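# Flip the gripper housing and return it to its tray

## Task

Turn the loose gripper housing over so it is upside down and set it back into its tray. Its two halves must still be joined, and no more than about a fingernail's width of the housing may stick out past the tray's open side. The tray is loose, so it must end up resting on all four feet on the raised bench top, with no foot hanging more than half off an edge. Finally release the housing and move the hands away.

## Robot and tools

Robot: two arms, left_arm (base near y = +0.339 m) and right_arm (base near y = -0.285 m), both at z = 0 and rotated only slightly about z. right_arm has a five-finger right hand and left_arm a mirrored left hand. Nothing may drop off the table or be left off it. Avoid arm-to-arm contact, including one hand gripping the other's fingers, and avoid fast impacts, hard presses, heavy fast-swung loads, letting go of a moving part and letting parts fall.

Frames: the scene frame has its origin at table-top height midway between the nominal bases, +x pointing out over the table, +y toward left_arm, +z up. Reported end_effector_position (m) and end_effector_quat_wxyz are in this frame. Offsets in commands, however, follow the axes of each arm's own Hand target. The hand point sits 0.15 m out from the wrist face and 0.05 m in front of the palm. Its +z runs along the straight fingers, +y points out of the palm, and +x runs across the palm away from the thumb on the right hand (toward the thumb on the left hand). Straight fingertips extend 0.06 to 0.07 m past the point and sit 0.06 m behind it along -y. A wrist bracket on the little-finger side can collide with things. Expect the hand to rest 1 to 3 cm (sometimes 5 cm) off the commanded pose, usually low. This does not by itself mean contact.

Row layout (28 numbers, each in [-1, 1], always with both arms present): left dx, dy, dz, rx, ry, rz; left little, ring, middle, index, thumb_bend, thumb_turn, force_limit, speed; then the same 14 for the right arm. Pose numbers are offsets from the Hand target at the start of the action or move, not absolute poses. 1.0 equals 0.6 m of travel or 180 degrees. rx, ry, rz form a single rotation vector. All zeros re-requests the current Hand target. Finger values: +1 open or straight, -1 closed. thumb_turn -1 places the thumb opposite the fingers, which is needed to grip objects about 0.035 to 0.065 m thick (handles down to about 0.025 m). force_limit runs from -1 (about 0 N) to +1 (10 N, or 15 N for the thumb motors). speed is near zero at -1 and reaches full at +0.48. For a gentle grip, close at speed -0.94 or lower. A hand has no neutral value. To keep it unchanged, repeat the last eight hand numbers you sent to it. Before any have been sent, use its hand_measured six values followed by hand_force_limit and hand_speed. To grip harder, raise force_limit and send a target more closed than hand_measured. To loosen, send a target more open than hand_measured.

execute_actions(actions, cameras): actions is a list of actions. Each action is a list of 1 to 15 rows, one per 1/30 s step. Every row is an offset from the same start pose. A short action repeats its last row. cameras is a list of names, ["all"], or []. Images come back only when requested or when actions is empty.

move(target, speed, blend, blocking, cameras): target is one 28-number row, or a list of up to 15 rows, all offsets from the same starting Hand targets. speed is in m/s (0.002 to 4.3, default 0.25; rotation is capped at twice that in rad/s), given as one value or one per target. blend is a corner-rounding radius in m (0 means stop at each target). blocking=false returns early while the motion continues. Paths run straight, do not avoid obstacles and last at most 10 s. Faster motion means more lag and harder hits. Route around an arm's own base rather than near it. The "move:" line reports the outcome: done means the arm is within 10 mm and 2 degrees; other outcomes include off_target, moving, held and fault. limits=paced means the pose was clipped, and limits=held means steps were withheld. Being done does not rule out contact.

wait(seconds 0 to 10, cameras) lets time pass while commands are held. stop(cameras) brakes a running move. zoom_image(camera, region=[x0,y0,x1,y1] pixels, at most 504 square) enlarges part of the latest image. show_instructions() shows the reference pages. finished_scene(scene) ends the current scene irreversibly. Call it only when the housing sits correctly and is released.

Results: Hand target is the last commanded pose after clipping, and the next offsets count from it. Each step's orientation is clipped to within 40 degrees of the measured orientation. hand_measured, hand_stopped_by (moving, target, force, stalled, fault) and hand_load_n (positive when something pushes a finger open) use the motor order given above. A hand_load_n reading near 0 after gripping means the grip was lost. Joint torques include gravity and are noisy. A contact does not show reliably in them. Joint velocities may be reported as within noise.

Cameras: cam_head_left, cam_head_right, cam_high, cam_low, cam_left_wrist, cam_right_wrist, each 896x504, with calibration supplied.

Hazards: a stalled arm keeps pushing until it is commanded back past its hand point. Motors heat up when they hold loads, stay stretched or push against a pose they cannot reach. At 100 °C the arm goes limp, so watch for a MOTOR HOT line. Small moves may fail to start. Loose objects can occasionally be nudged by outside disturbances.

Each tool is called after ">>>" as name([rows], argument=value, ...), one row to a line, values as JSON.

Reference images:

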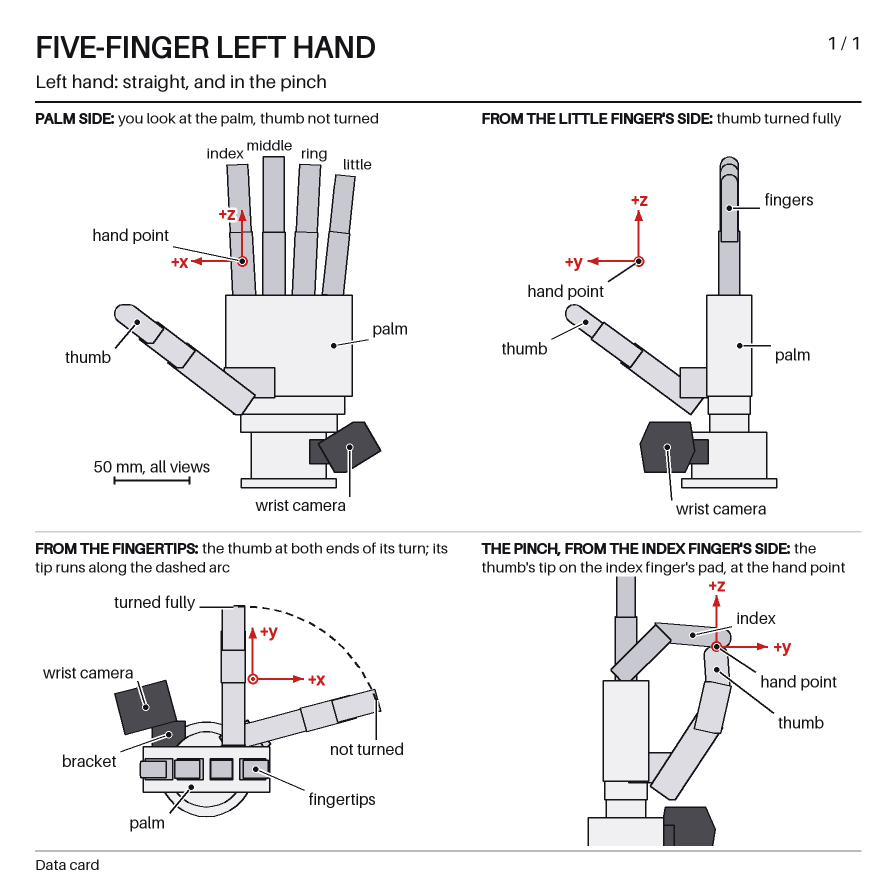

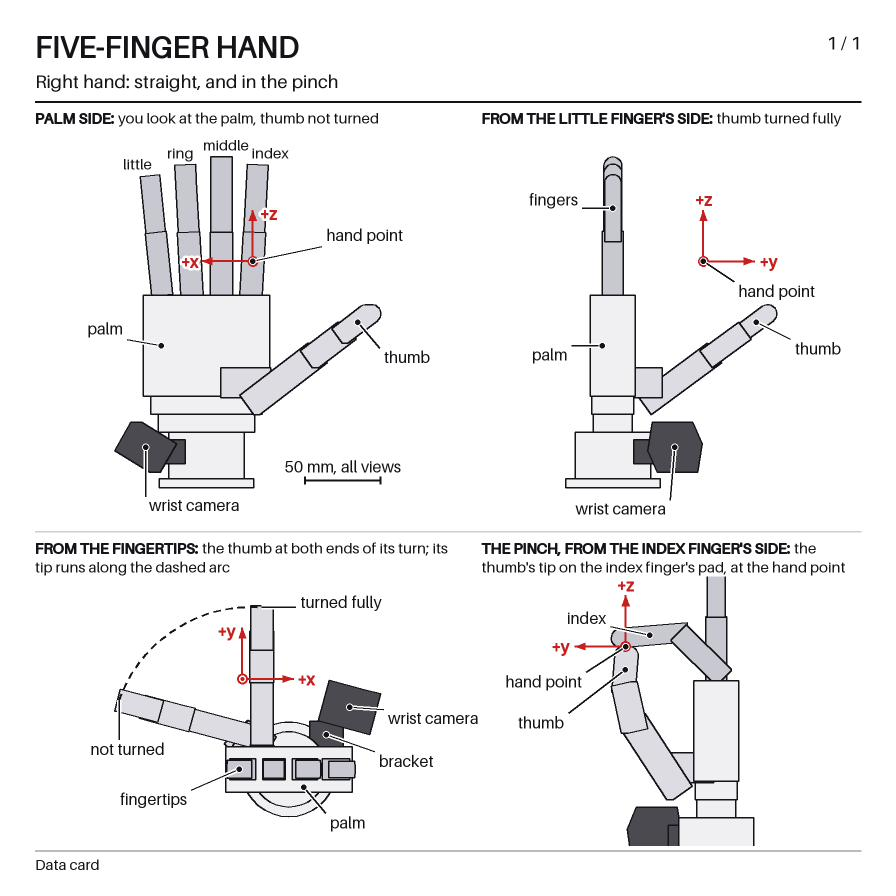

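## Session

>>> execute_actions(actions=[])

Scene clock: 0.00 s.
left_arm: end_effector_position=(+0.2906, +0.7595, +0.3737) hand_measured=(+1.000, +1.000, +1.000, +1.000, +1.000, +1.000) hand_load_n=(+0.0, +0.0, +0.0, +0.0, +0.0, +0.0) hand_stopped_by=(target, target, target, target, target, target) hand_force_limit=0.00 hand_speed=-0.80 end_effector_quat_wxyz=(+0.736, -0.657, -0.161, -0.037) | right_arm: end_effector_position=(+0.3834, -0.5243, +0.3597) hand_measured=(+1.000, +1.000, +1.000, +1.000, +1.000, +1.000) hand_load_n=(+0.0, +0.0, +0.0, +0.0, +0.0, +0.0) hand_stopped_by=(target, target, target, target, target, target) hand_force_limit=0.00 hand_speed=-0.80 end_effector_quat_wxyz=(-0.060, +0.842, -0.478, +0.241)
Joint positions: left_arm=[0.733 1.07 0.799 0.445 -1.059 -0.138] | right_arm=[-0.557 1.341 1.636 -1.38 -0.128 -1.048]
Joint velocities: within noise
Joint torques (N m): no reading
Motor temperatures (°C): left_arm=[35 35 49 34 38 32] | right_arm=[37 38 45 35 34 33]
Heat: left arm: hottest elbow 49 °C; right arm: hottest elbow 45 °C.
Hand target: left_arm +0.2927, +0.7613, +0.3899; +0.740, -0.649, -0.169, -0.046 | right_arm +0.3868, -0.5263, +0.3719; -0.060, +0.840, -0.475, +0.256
camera_calibration:
cam_left_wrist: T_world_to_cam=[[0.0256456, -0.0559483, 0.998104, -0.332881], [0.943335, -0.329084, -0.042685, -0.00925175], [0.330848, 0.942642, 0.0443384, -0.714793], [0, 0, 0, 1]] pos_world=[0.253752, 0.652125, 0.363548]
cam_right_wrist: T_world_to_cam=[[-0.599355, -0.773591, -0.205746, -0.106179], [-0.796943, 0.600805, 0.0625734, 0.602331], [0.0752069, 0.201471, -0.976603, 0.542543], [0, 0, 0, 1]] pos_world=[0.375581, -0.55333, 0.470313]

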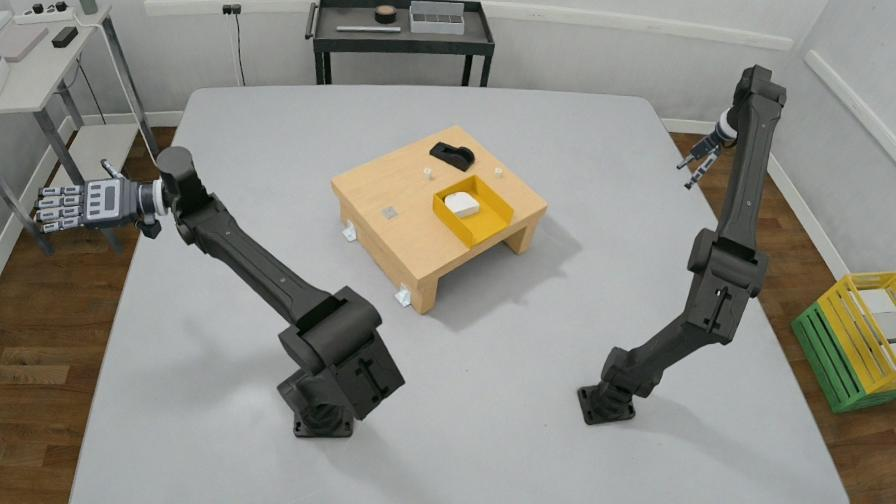

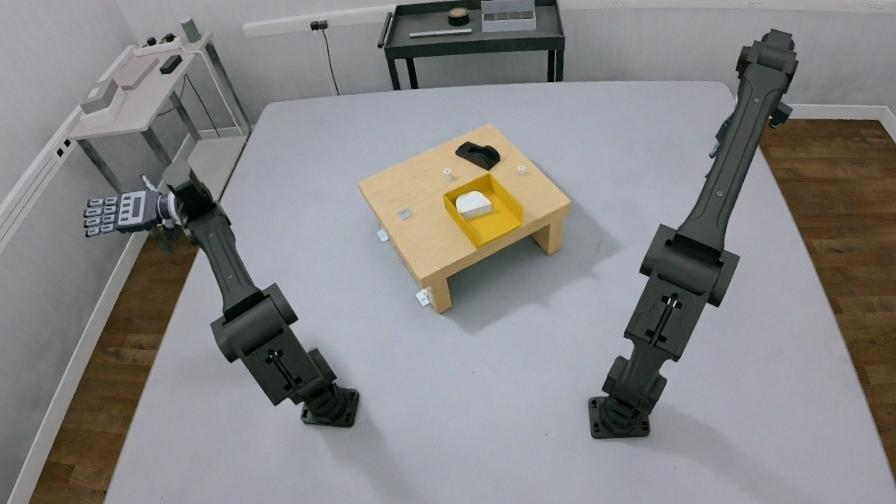

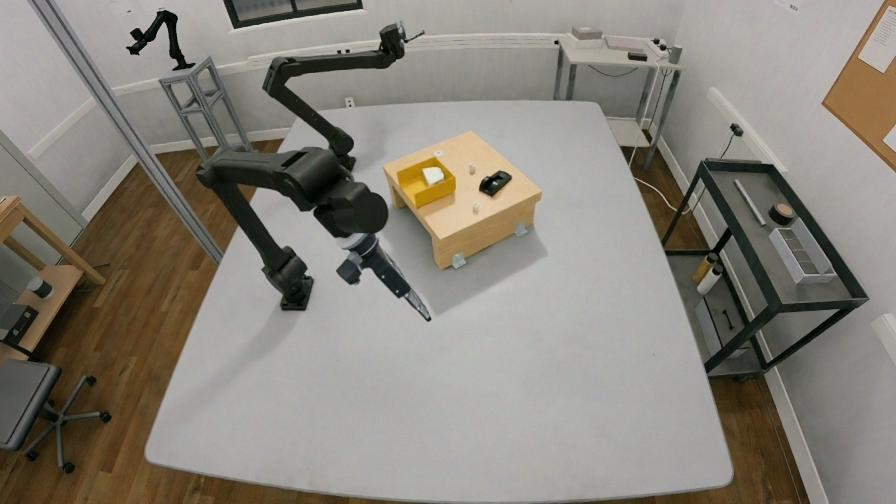

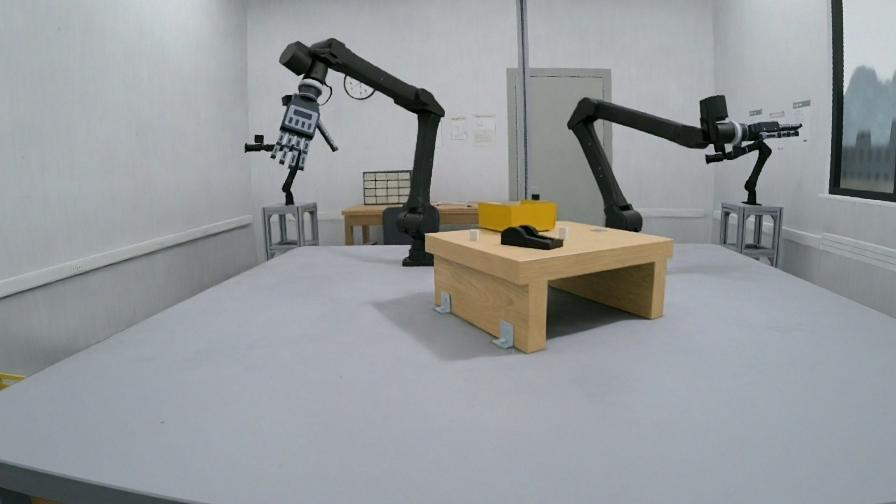

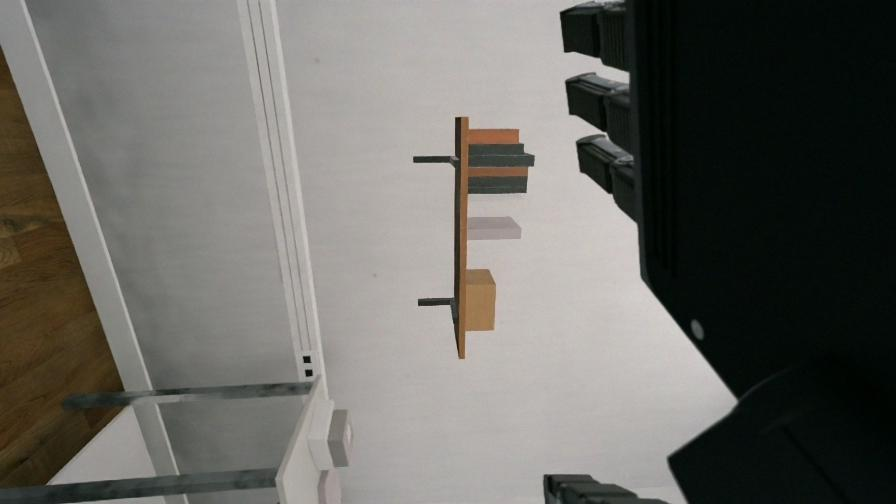

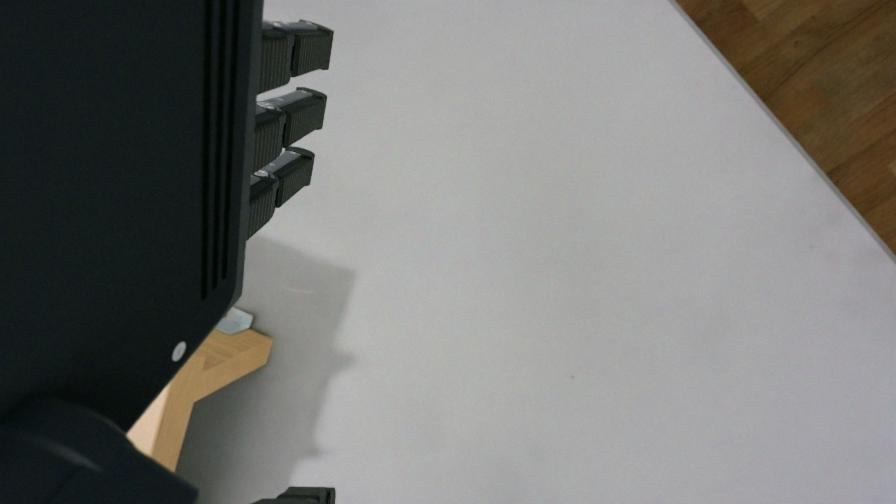

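>>> zoom_image(camera="cam_head_left", region=[420, 160, 530, 255])

>>> zoom_image(camera="cam_head_right", region=[430, 165, 535, 255])

>>> zoom_image(camera="cam_high", region=[380, 140, 470, 215])

Scaled by 4.582 from the camera's 896x504 image, which has a finer 1280x720 frame.

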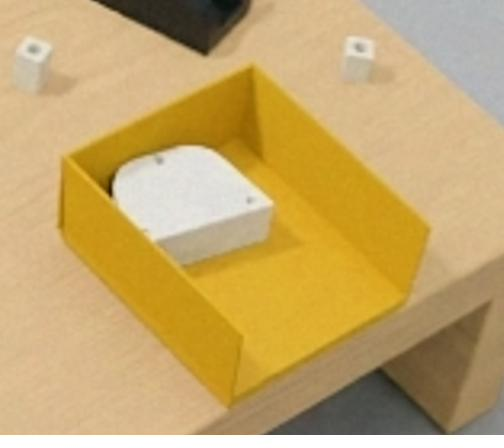

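Scaled by 4.800 from the camera's 896x504 image, which has a finer 1280x720 frame.

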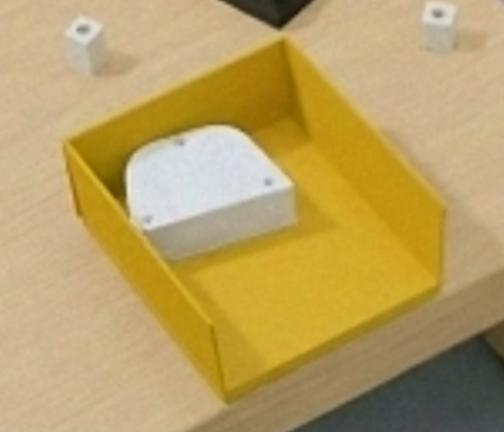

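Scaled by 5.600 from the camera's 896x504 image, which has a finer 1280x720 frame.

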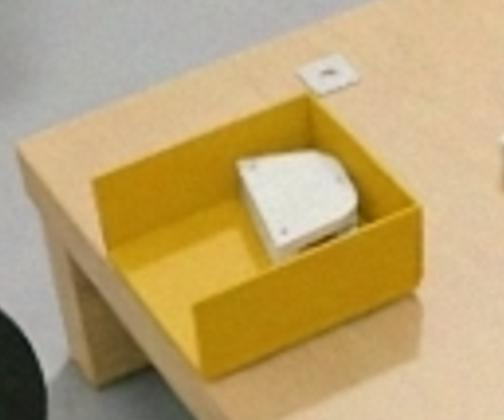

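>>> zoom_image(camera="cam_head_left", region=[455, 200, 555, 265])

>>> zoom_image(camera="cam_head_right", region=[465, 195, 575, 265])

Scaled by 5.040 from the camera's 896x504 image, which has a finer 1280x720 frame.

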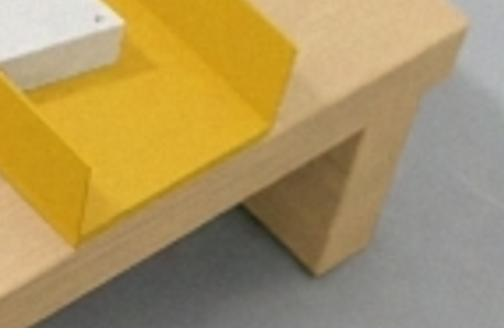

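Scaled by 4.582 from the camera's 896x504 image, which has a finer 1280x720 frame.

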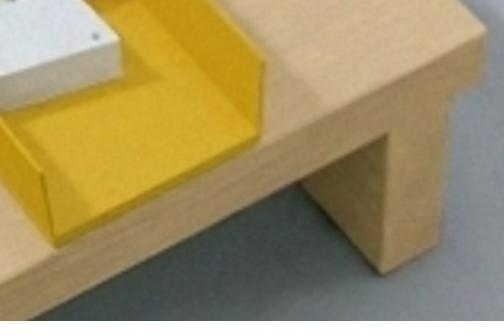

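>>> move(target=[0, 0, 0, 0, 0, 0, 1, 1, 1, 1, 1, 1, 0, -0.8, -0.7123, -0.3707, -0.1023, 0.268, -0.1004, 0.0773, 0.3, 0.3, 0.3, 0.3, -1, -1, -0.4, -0.3], speed=0.2, cameras=["cam_head_left", "cam_head_right", "cam_right_wrist", "cam_high"])

Scene clock: 637.80 s.
left_arm: end_effector_position=(+0.2906, +0.7595, +0.3737) hand_measured=(+1.000, +1.000, +1.000, +1.000, +1.000, +1.000) hand_load_n=(+0.5, +0.0, +0.0, +0.0, +0.0, -0.5) hand_stopped_by=(target, target, target, target, target, target) hand_force_limit=0.00 hand_speed=-0.80 end_effector_quat_wxyz=(+0.736, -0.657, -0.161, -0.037) | right_arm: end_effector_position=(+0.3472, -0.0451, +0.3395) hand_measured=(+0.300, +0.300, +0.300, +0.300, -0.820, -1.000) hand_load_n=(+0.0, +0.0, +0.5, +0.0, +6.0, +1.0) hand_stopped_by=(target, target, target, target, force, target) hand_force_limit=-0.40 hand_speed=-0.30 end_effector_quat_wxyz=(-0.490, +0.716, -0.408, +0.286)
Joint positions: left_arm=[0.733 1.07 0.799 0.445 -1.059 -0.138] | right_arm=[0.545 0.792 0.908 -0.481 0.034 0.002]
Joint torques (N m): left_arm=[-0.85 -5.36 9.18 1.22 0.17 -0.04] | right_arm=[0.62 -2.37 8.43 1.76 0.13 0.11]
Motor temperatures (°C): left_arm=[35 35 59 34 38 32] | right_arm=[37 39 52 35 34 33]
Heat: left arm: hottest elbow 59 °C; right arm: hottest elbow 52 °C.
Hand target: left_arm +0.2927, +0.7613, +0.3899; +0.740, -0.649, -0.169, -0.046 | right_arm +0.3493, -0.0430, +0.3418; -0.496, +0.709, -0.410, +0.287
Off the commanded pose: left_arm 0.016 m, 2 deg | right_arm 0.004 m, 1 deg.
move: off_target (left_arm)
camera_calibration:
cam_right_wrist: T_world_to_cam=[[-0.125037, -0.452059, -0.883181, 0.318394], [-0.902775, 0.421074, -0.0877178, 0.366476], [0.411538, 0.786345, -0.460757, 0.163485], [0, 0, 0, 1]] pos_world=[0.303376, -0.138936, 0.388673]
Images, in order (width x height): cam_head_left 896x504, cam_head_right 896x504, cam_high 896x504, cam_right_wrist 896x504.

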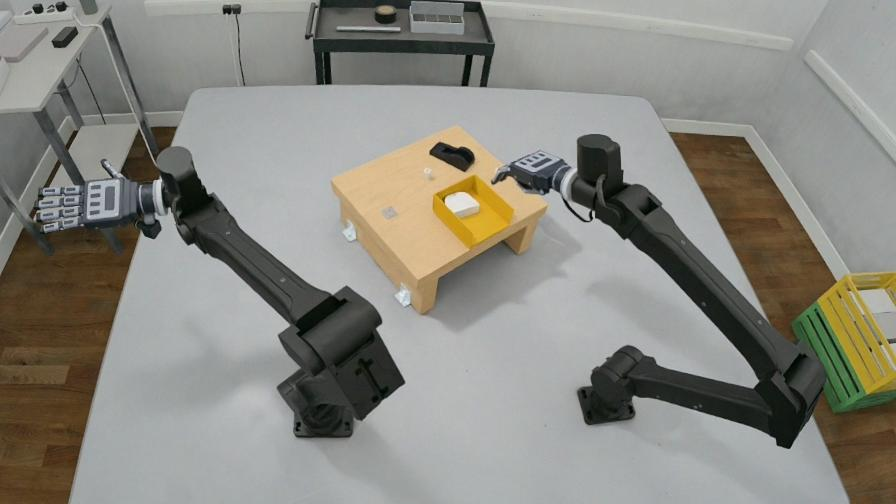

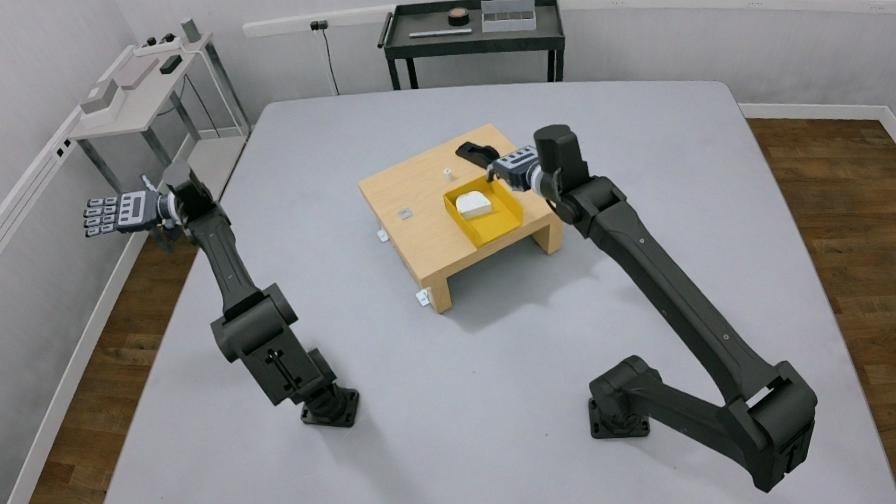

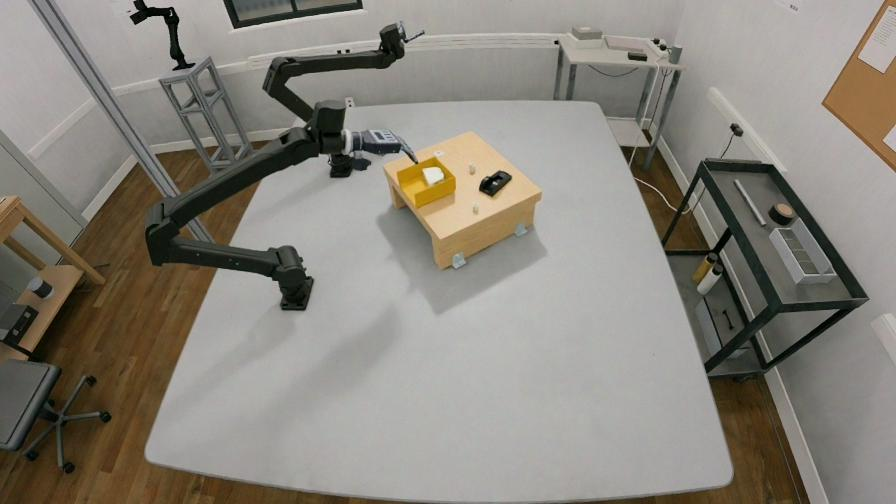

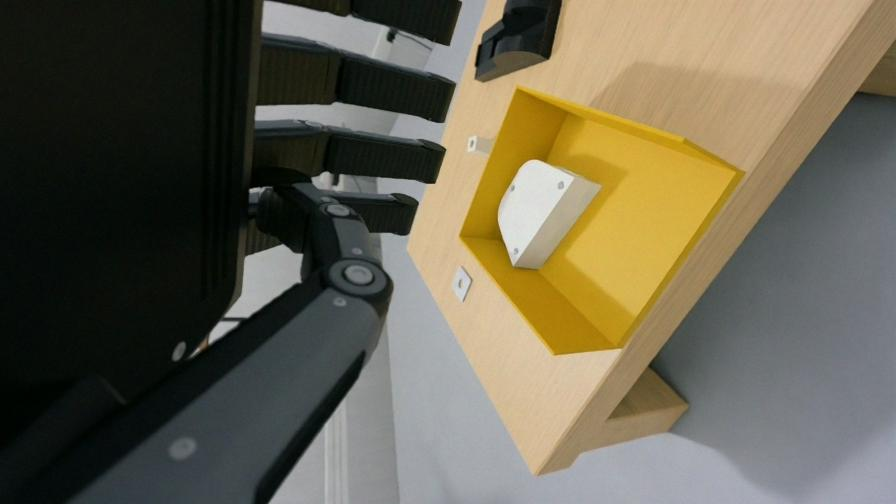

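>>> zoom_image(camera="cam_right_wrist", region=[440, 70, 760, 370])

Scaled by 1.575 from the camera's 896x504 image, which has a finer 1280x720 frame.

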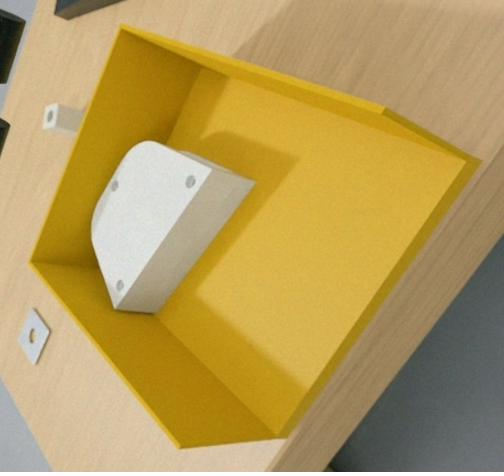

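>>> move(target=[0, 0, 0, 0, 0, 0, 1, 1, 1, 1, 1, 1, 0, -0.8, -0.0578, 0.0632, 0.153, 0, -0.01567, -0.0057, 1, 1, 0.3, 0.3, -1, -1, -0.4, -0.3], speed=0.12, cameras=["cam_head_left", "cam_head_right", "cam_right_wrist", "cam_high"])

>>> zoom_image(camera="cam_head_right", region=[430, 150, 560, 255])

>>> zoom_image(camera="cam_head_left", region=[420, 150, 550, 255])

>>> zoom_image(camera="cam_high", region=[370, 110, 480, 215])

Scene clock: 700.57 s.
left_arm: end_effector_position=(+0.2906, +0.7595, +0.3737) hand_measured=(+1.000, +1.000, +1.000, +1.000, +1.000, +1.000) hand_load_n=(+0.0, +0.0, +0.0, +0.0, +0.0, +0.0) hand_stopped_by=(target, target, target, target, target, target) hand_force_limit=0.00 hand_speed=-0.80 end_effector_quat_wxyz=(+0.736, -0.657, -0.161, -0.037) | right_arm: end_effector_position=(+0.3952, +0.0190, +0.2712) hand_measured=(+1.000, +1.000, +0.300, +0.300, -0.820, -1.000) hand_load_n=(+0.0, +0.0, +0.0, +0.0, +6.0, +1.0) hand_stopped_by=(target, target, target, target, force, target) hand_force_limit=-0.40 hand_speed=-0.30 end_effector_quat_wxyz=(-0.495, +0.726, -0.391, +0.274)
Joint positions: left_arm=[0.733 1.07 0.799 0.445 -1.059 -0.138] | right_arm=[0.61 1.028 0.855 -0.195 0.051 0.008]
Joint torques (N m): left_arm=[-0.85 -5.3 9.17 1.17 0.16 -0.04] | right_arm=[1.2 -5.07 8.5 1.77 0.13 0.1]
Motor temperatures (°C): left_arm=[35 35 59 34 38 32] | right_arm=[37 38 52 36 34 33]
Heat: left arm: hottest elbow 59 °C; right arm: hottest elbow 52 °C.
Hand target: left_arm +0.2927, +0.7613, +0.3899; +0.740, -0.649, -0.169, -0.046 | right_arm +0.3954, +0.0237, +0.2747; -0.504, +0.720, -0.391, +0.273
Off the commanded pose: left_arm 0.016 m, 2 deg | right_arm 0.006 m, 1 deg.
move: off_target (left_arm)
camera_calibration:
cam_right_wrist: T_world_to_cam=[[-0.105731, -0.458359, -0.882456, 0.285369], [-0.92151, 0.378651, -0.0862664, 0.384638], [0.373684, 0.804071, -0.462418, 0.0769072], [0, 0, 0, 1]] pos_world=[0.355881, -0.076681, 0.32057]
Images, in order (width x height): cam_head_left 896x504, cam_head_right 896x504, cam_high 896x504, cam_right_wrist 896x504.

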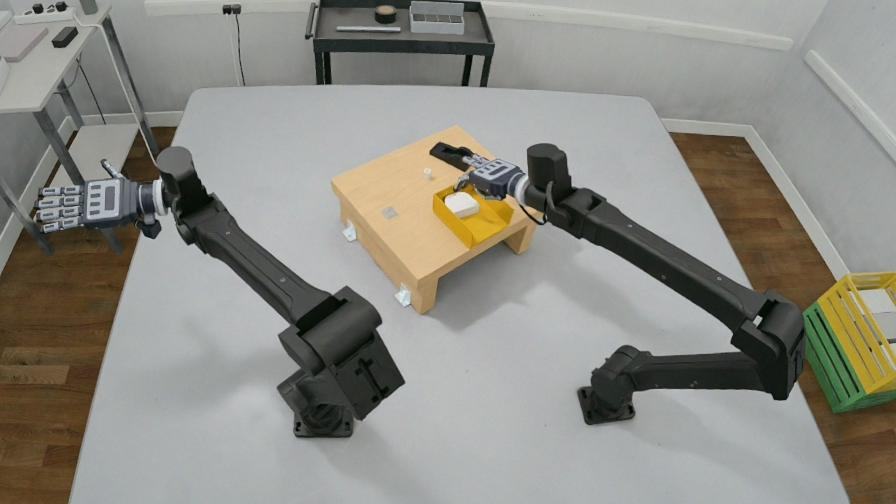

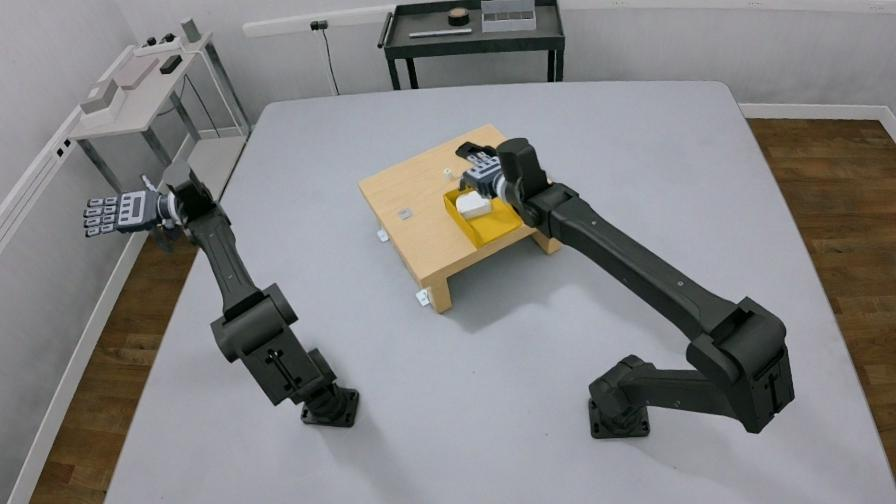

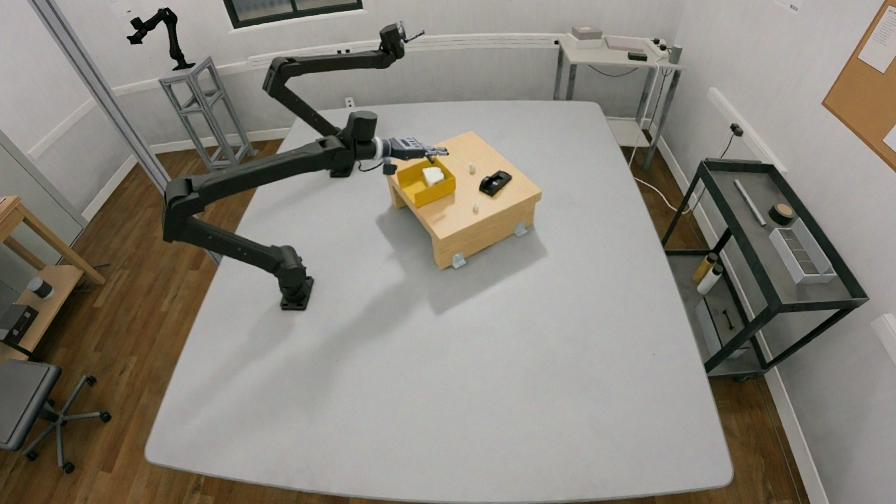

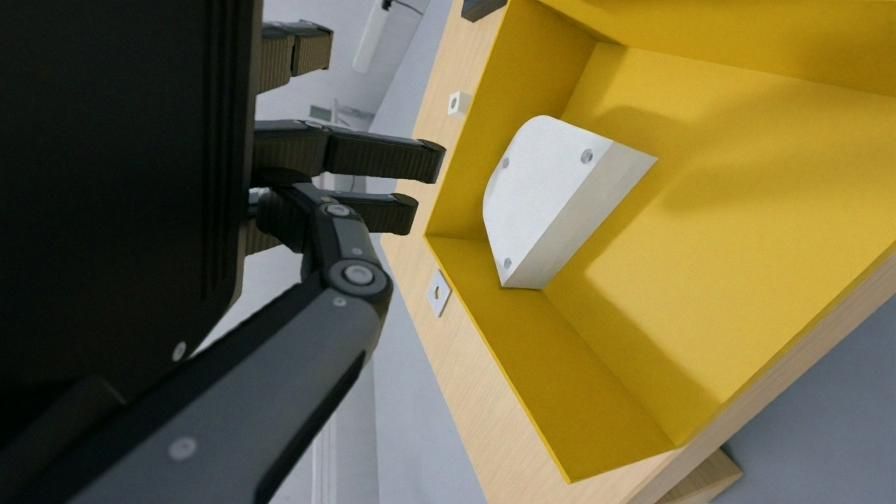

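Scaled by 3.877 from the camera's 896x504 image, which has a finer 1280x720 frame.

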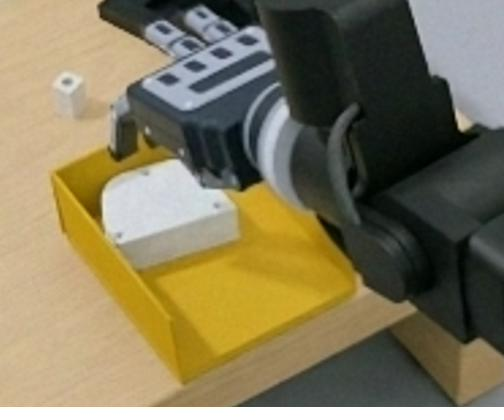

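Scaled by 3.877 from the camera's 896x504 image, which has a finer 1280x720 frame.

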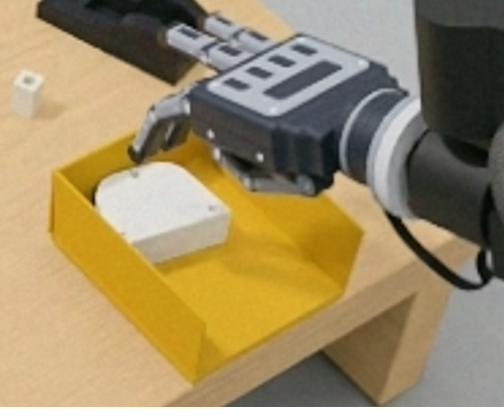

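Scaled by 4.582 from the camera's 896x504 image, which has a finer 1280x720 frame.

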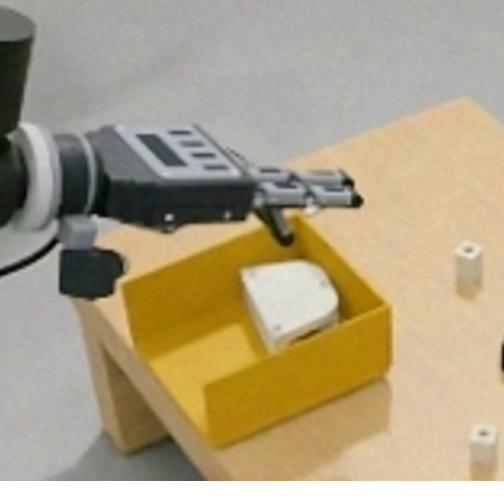

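>>> wait(seconds=0, cameras=["cam_head_left","cam_head_right","cam_high","cam_right_wrist"])

Scene clock: 738.17 s.
left_arm: end_effector_position=(+0.2906, +0.7595, +0.3737) hand_measured=(+1.000, +1.000, +1.000, +1.000, +1.000, +1.000) hand_load_n=(+0.0, +0.0, +0.0, +0.0, +0.0, +0.0) hand_stopped_by=(target, target, target, target, target, target) hand_force_limit=0.00 hand_speed=-0.80 end_effector_quat_wxyz=(+0.736, -0.657, -0.161, -0.037) | right_arm: end_effector_position=(+0.3952, +0.0190, +0.2712) hand_measured=(+1.000, +1.000, +0.300, +0.300, -0.820, -1.000) hand_load_n=(+0.0, +0.0, +0.0, +0.0, +5.5, +0.5) hand_stopped_by=(target, target, target, target, force, target) hand_force_limit=-0.40 hand_speed=-0.30 end_effector_quat_wxyz=(-0.495, +0.726, -0.391, +0.274)
Joint positions: left_arm=[0.733 1.07 0.799 0.445 -1.059 -0.138] | right_arm=[0.61 1.028 0.855 -0.195 0.051 0.008]
Joint torques (N m): left_arm=[-0.91 -5.48 9.17 1.18 0.16 -0.05] | right_arm=[1.2 -5.13 8.51 1.76 0.13 0.1]
Motor temperatures (°C): left_arm=[35 35 59 34 38 32] | right_arm=[37 38 52 36 34 33]
Heat: left arm: hottest elbow 59 °C; right arm: hottest elbow 52 °C.
Hand target: left_arm +0.2927, +0.7613, +0.3899; +0.740, -0.649, -0.169, -0.046 | right_arm +0.3954, +0.0237, +0.2747; -0.504, +0.720, -0.391, +0.273
Off the commanded pose: left_arm 0.016 m, 2 deg | right_arm 0.006 m, 1 deg.
camera_calibration:
cam_right_wrist: T_world_to_cam=[[-0.105731, -0.458359, -0.882456, 0.285369], [-0.92151, 0.378651, -0.0862664, 0.384638], [0.373684, 0.804071, -0.462418, 0.0769072], [0, 0, 0, 1]] pos_world=[0.355881, -0.076681, 0.32057]
Images, in order (width x height): cam_head_left 896x504, cam_head_right 896x504, cam_high 896x504, cam_right_wrist 896x504.

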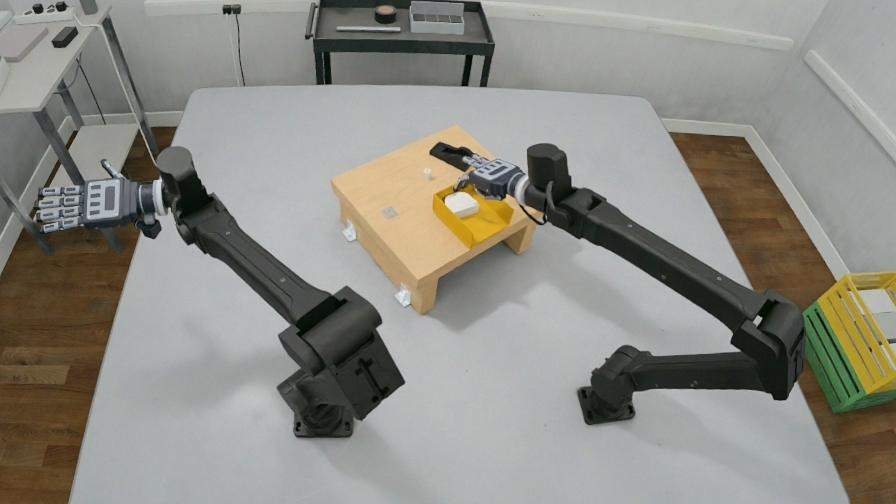

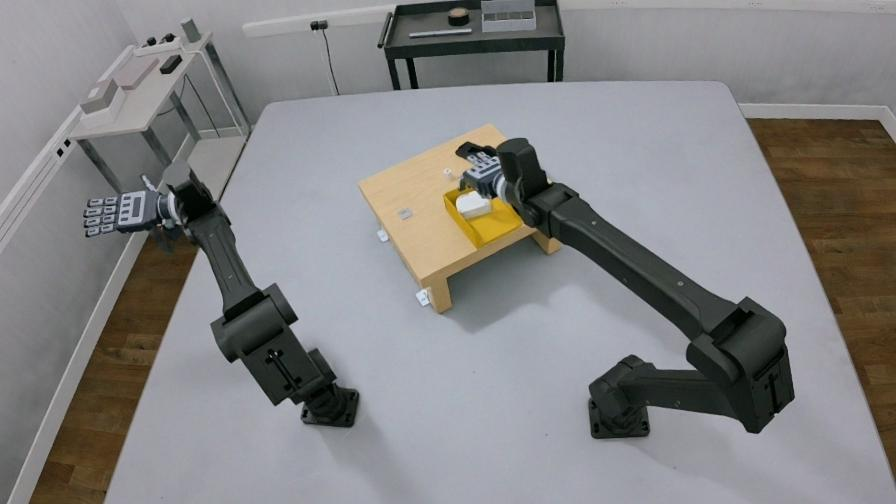

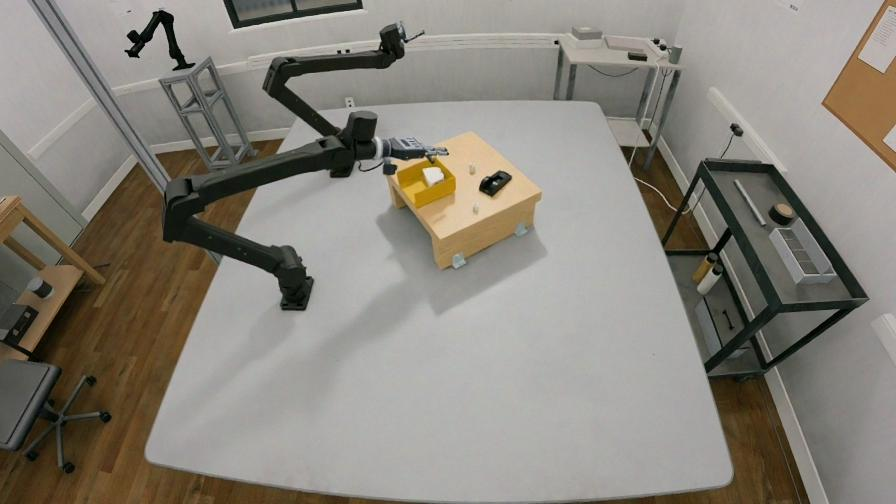

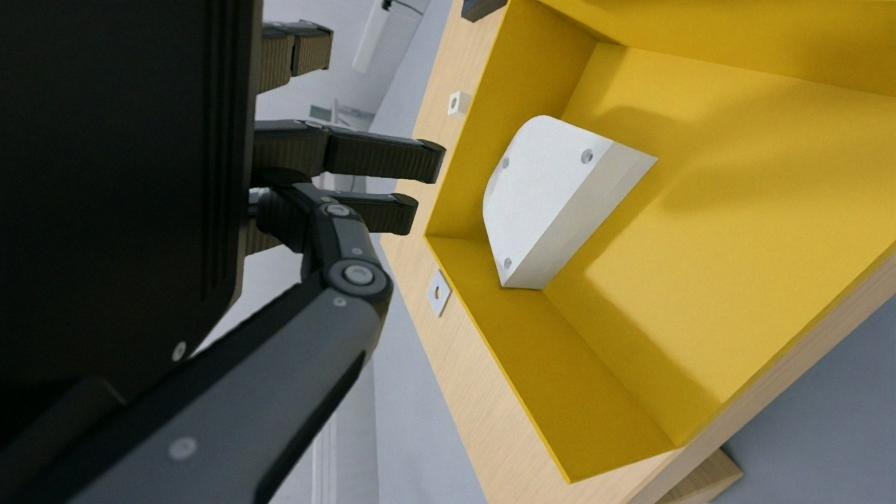

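>>> zoom_image(camera="cam_right_wrist", region=[400, 0, 896, 504])

>>> zoom_image(camera="cam_head_left", region=[420, 150, 550, 255])

>>> zoom_image(camera="cam_high", region=[370, 110, 480, 215])

Scaled by 1.000.

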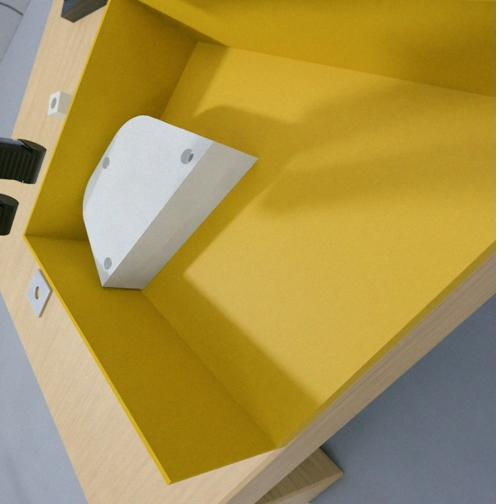

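Scaled by 3.877 from the camera's 896x504 image, which has a finer 1280x720 frame.

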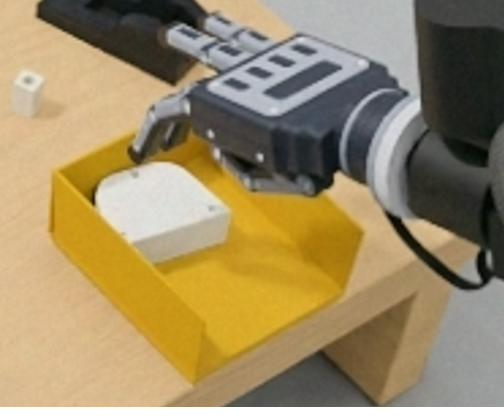

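Scaled by 4.582 from the camera's 896x504 image, which has a finer 1280x720 frame.

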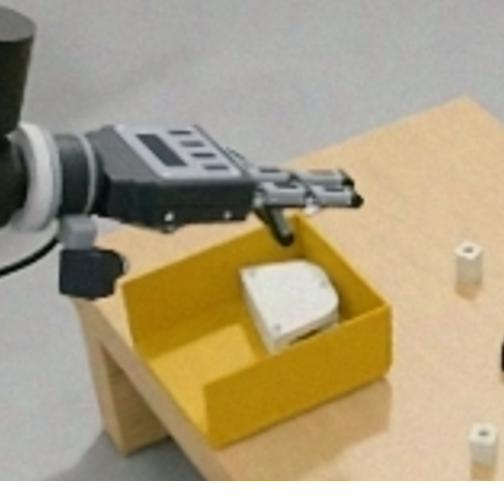

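>>> zoom_image(camera="cam_right_wrist", region=[470, 90, 690, 310])

>>> zoom_image(camera="cam_head_right", region=[430, 150, 560, 255])

Scaled by 2.291 from the camera's 896x504 image, which has a finer 1280x720 frame.

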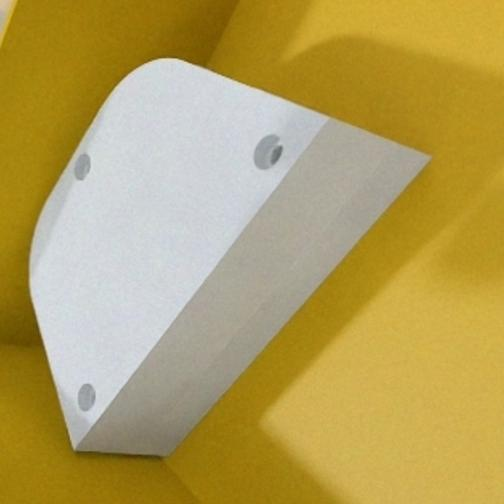

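Scaled by 3.877 from the camera's 896x504 image, which has a finer 1280x720 frame.

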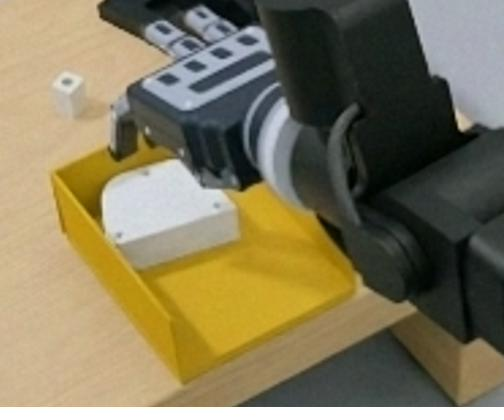

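>>> zoom_image(camera="cam_head_left", region=[435, 175, 495, 225])

>>> zoom_image(camera="cam_head_right", region=[445, 175, 505, 225])

Scaled by 8.400 from the camera's 896x504 image, which has a finer 1280x720 frame.

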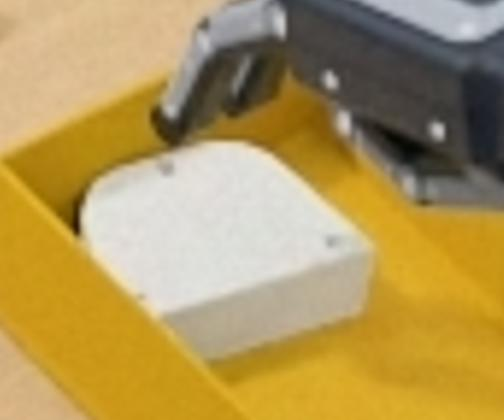

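Scaled by 8.400 from the camera's 896x504 image, which has a finer 1280x720 frame.

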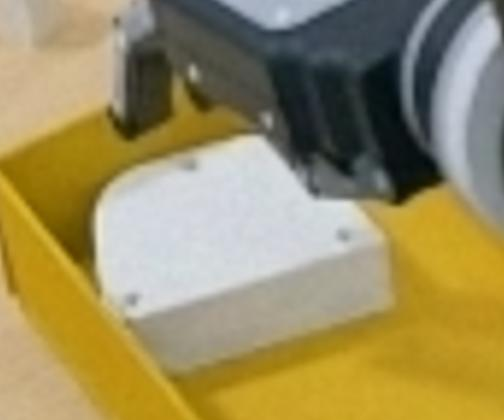

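>>> move(target=[0,0,0,0,0,0,1,1,1,1,1,1,0,-0.8,0,0.0642,0.0234,0,0,0,1,1,0.3,0.3,-1,-1,-0.4,-0.3], speed=0.06, cameras=["cam_right_wrist"])

Scene clock: 901.20 s.
left_arm: end_effector_position=(+0.2906, +0.7595, +0.3737) hand_measured=(+1.000, +1.000, +1.000, +1.000, +1.000, +1.000) hand_load_n=(+0.0, +0.0, +0.0, +0.0, +0.0, -0.5) hand_stopped_by=(target, target, target, target, target, target) hand_force_limit=0.00 hand_speed=-0.80 end_effector_quat_wxyz=(+0.736, -0.657, -0.161, -0.037) | right_arm: end_effector_position=(+0.3949, +0.0187, +0.2340) hand_measured=(+1.000, +1.000, +0.300, +0.300, -0.820, -1.000) hand_load_n=(+0.0, +0.0, +0.0, +0.0, +6.0, +1.0) hand_stopped_by=(target, target, target, target, force, target) hand_force_limit=-0.40 hand_speed=-0.30 end_effector_quat_wxyz=(-0.498, +0.723, -0.390, +0.276)
Joint positions: left_arm=[0.733 1.07 0.799 0.445 -1.059 -0.138] | right_arm=[0.61 1.051 0.765 -0.074 0.051 0.008]
Joint torques (N m): left_arm=[-0.85 -5.3 9.18 1.2 0.16 -0.05] | right_arm=[1.2 -4.66 8.24 1.84 0.13 0.1]
Motor temperatures (°C): left_arm=[35 35 59 34 38 32] | right_arm=[37 38 52 36 34 34]
Heat: left arm: hottest elbow 59 °C; right arm: hottest elbow 52 °C.
Hand target: left_arm +0.2927, +0.7613, +0.3899; +0.740, -0.649, -0.169, -0.046 | right_arm +0.3954, +0.0237, +0.2337; -0.504, +0.720, -0.391, +0.274
Off the commanded pose: left_arm 0.016 m, 2 deg | right_arm 0.005 m, 1 deg.
move: off_target (left_arm)
camera_calibration:
cam_right_wrist: T_world_to_cam=[[-0.100127, -0.454255, -0.885227, 0.250825], [-0.920771, 0.379446, -0.0905658, 0.381935], [0.377035, 0.806023, -0.456257, 0.0573159], [0, 0, 0, 1]] pos_world=[0.355179, -0.0771832, 0.282778]
Images, in order (width x height): cam_right_wrist 896x504.

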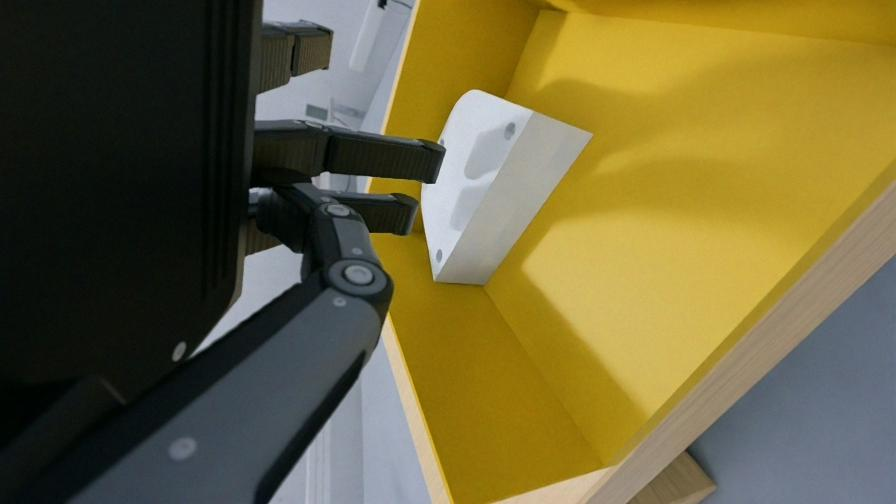

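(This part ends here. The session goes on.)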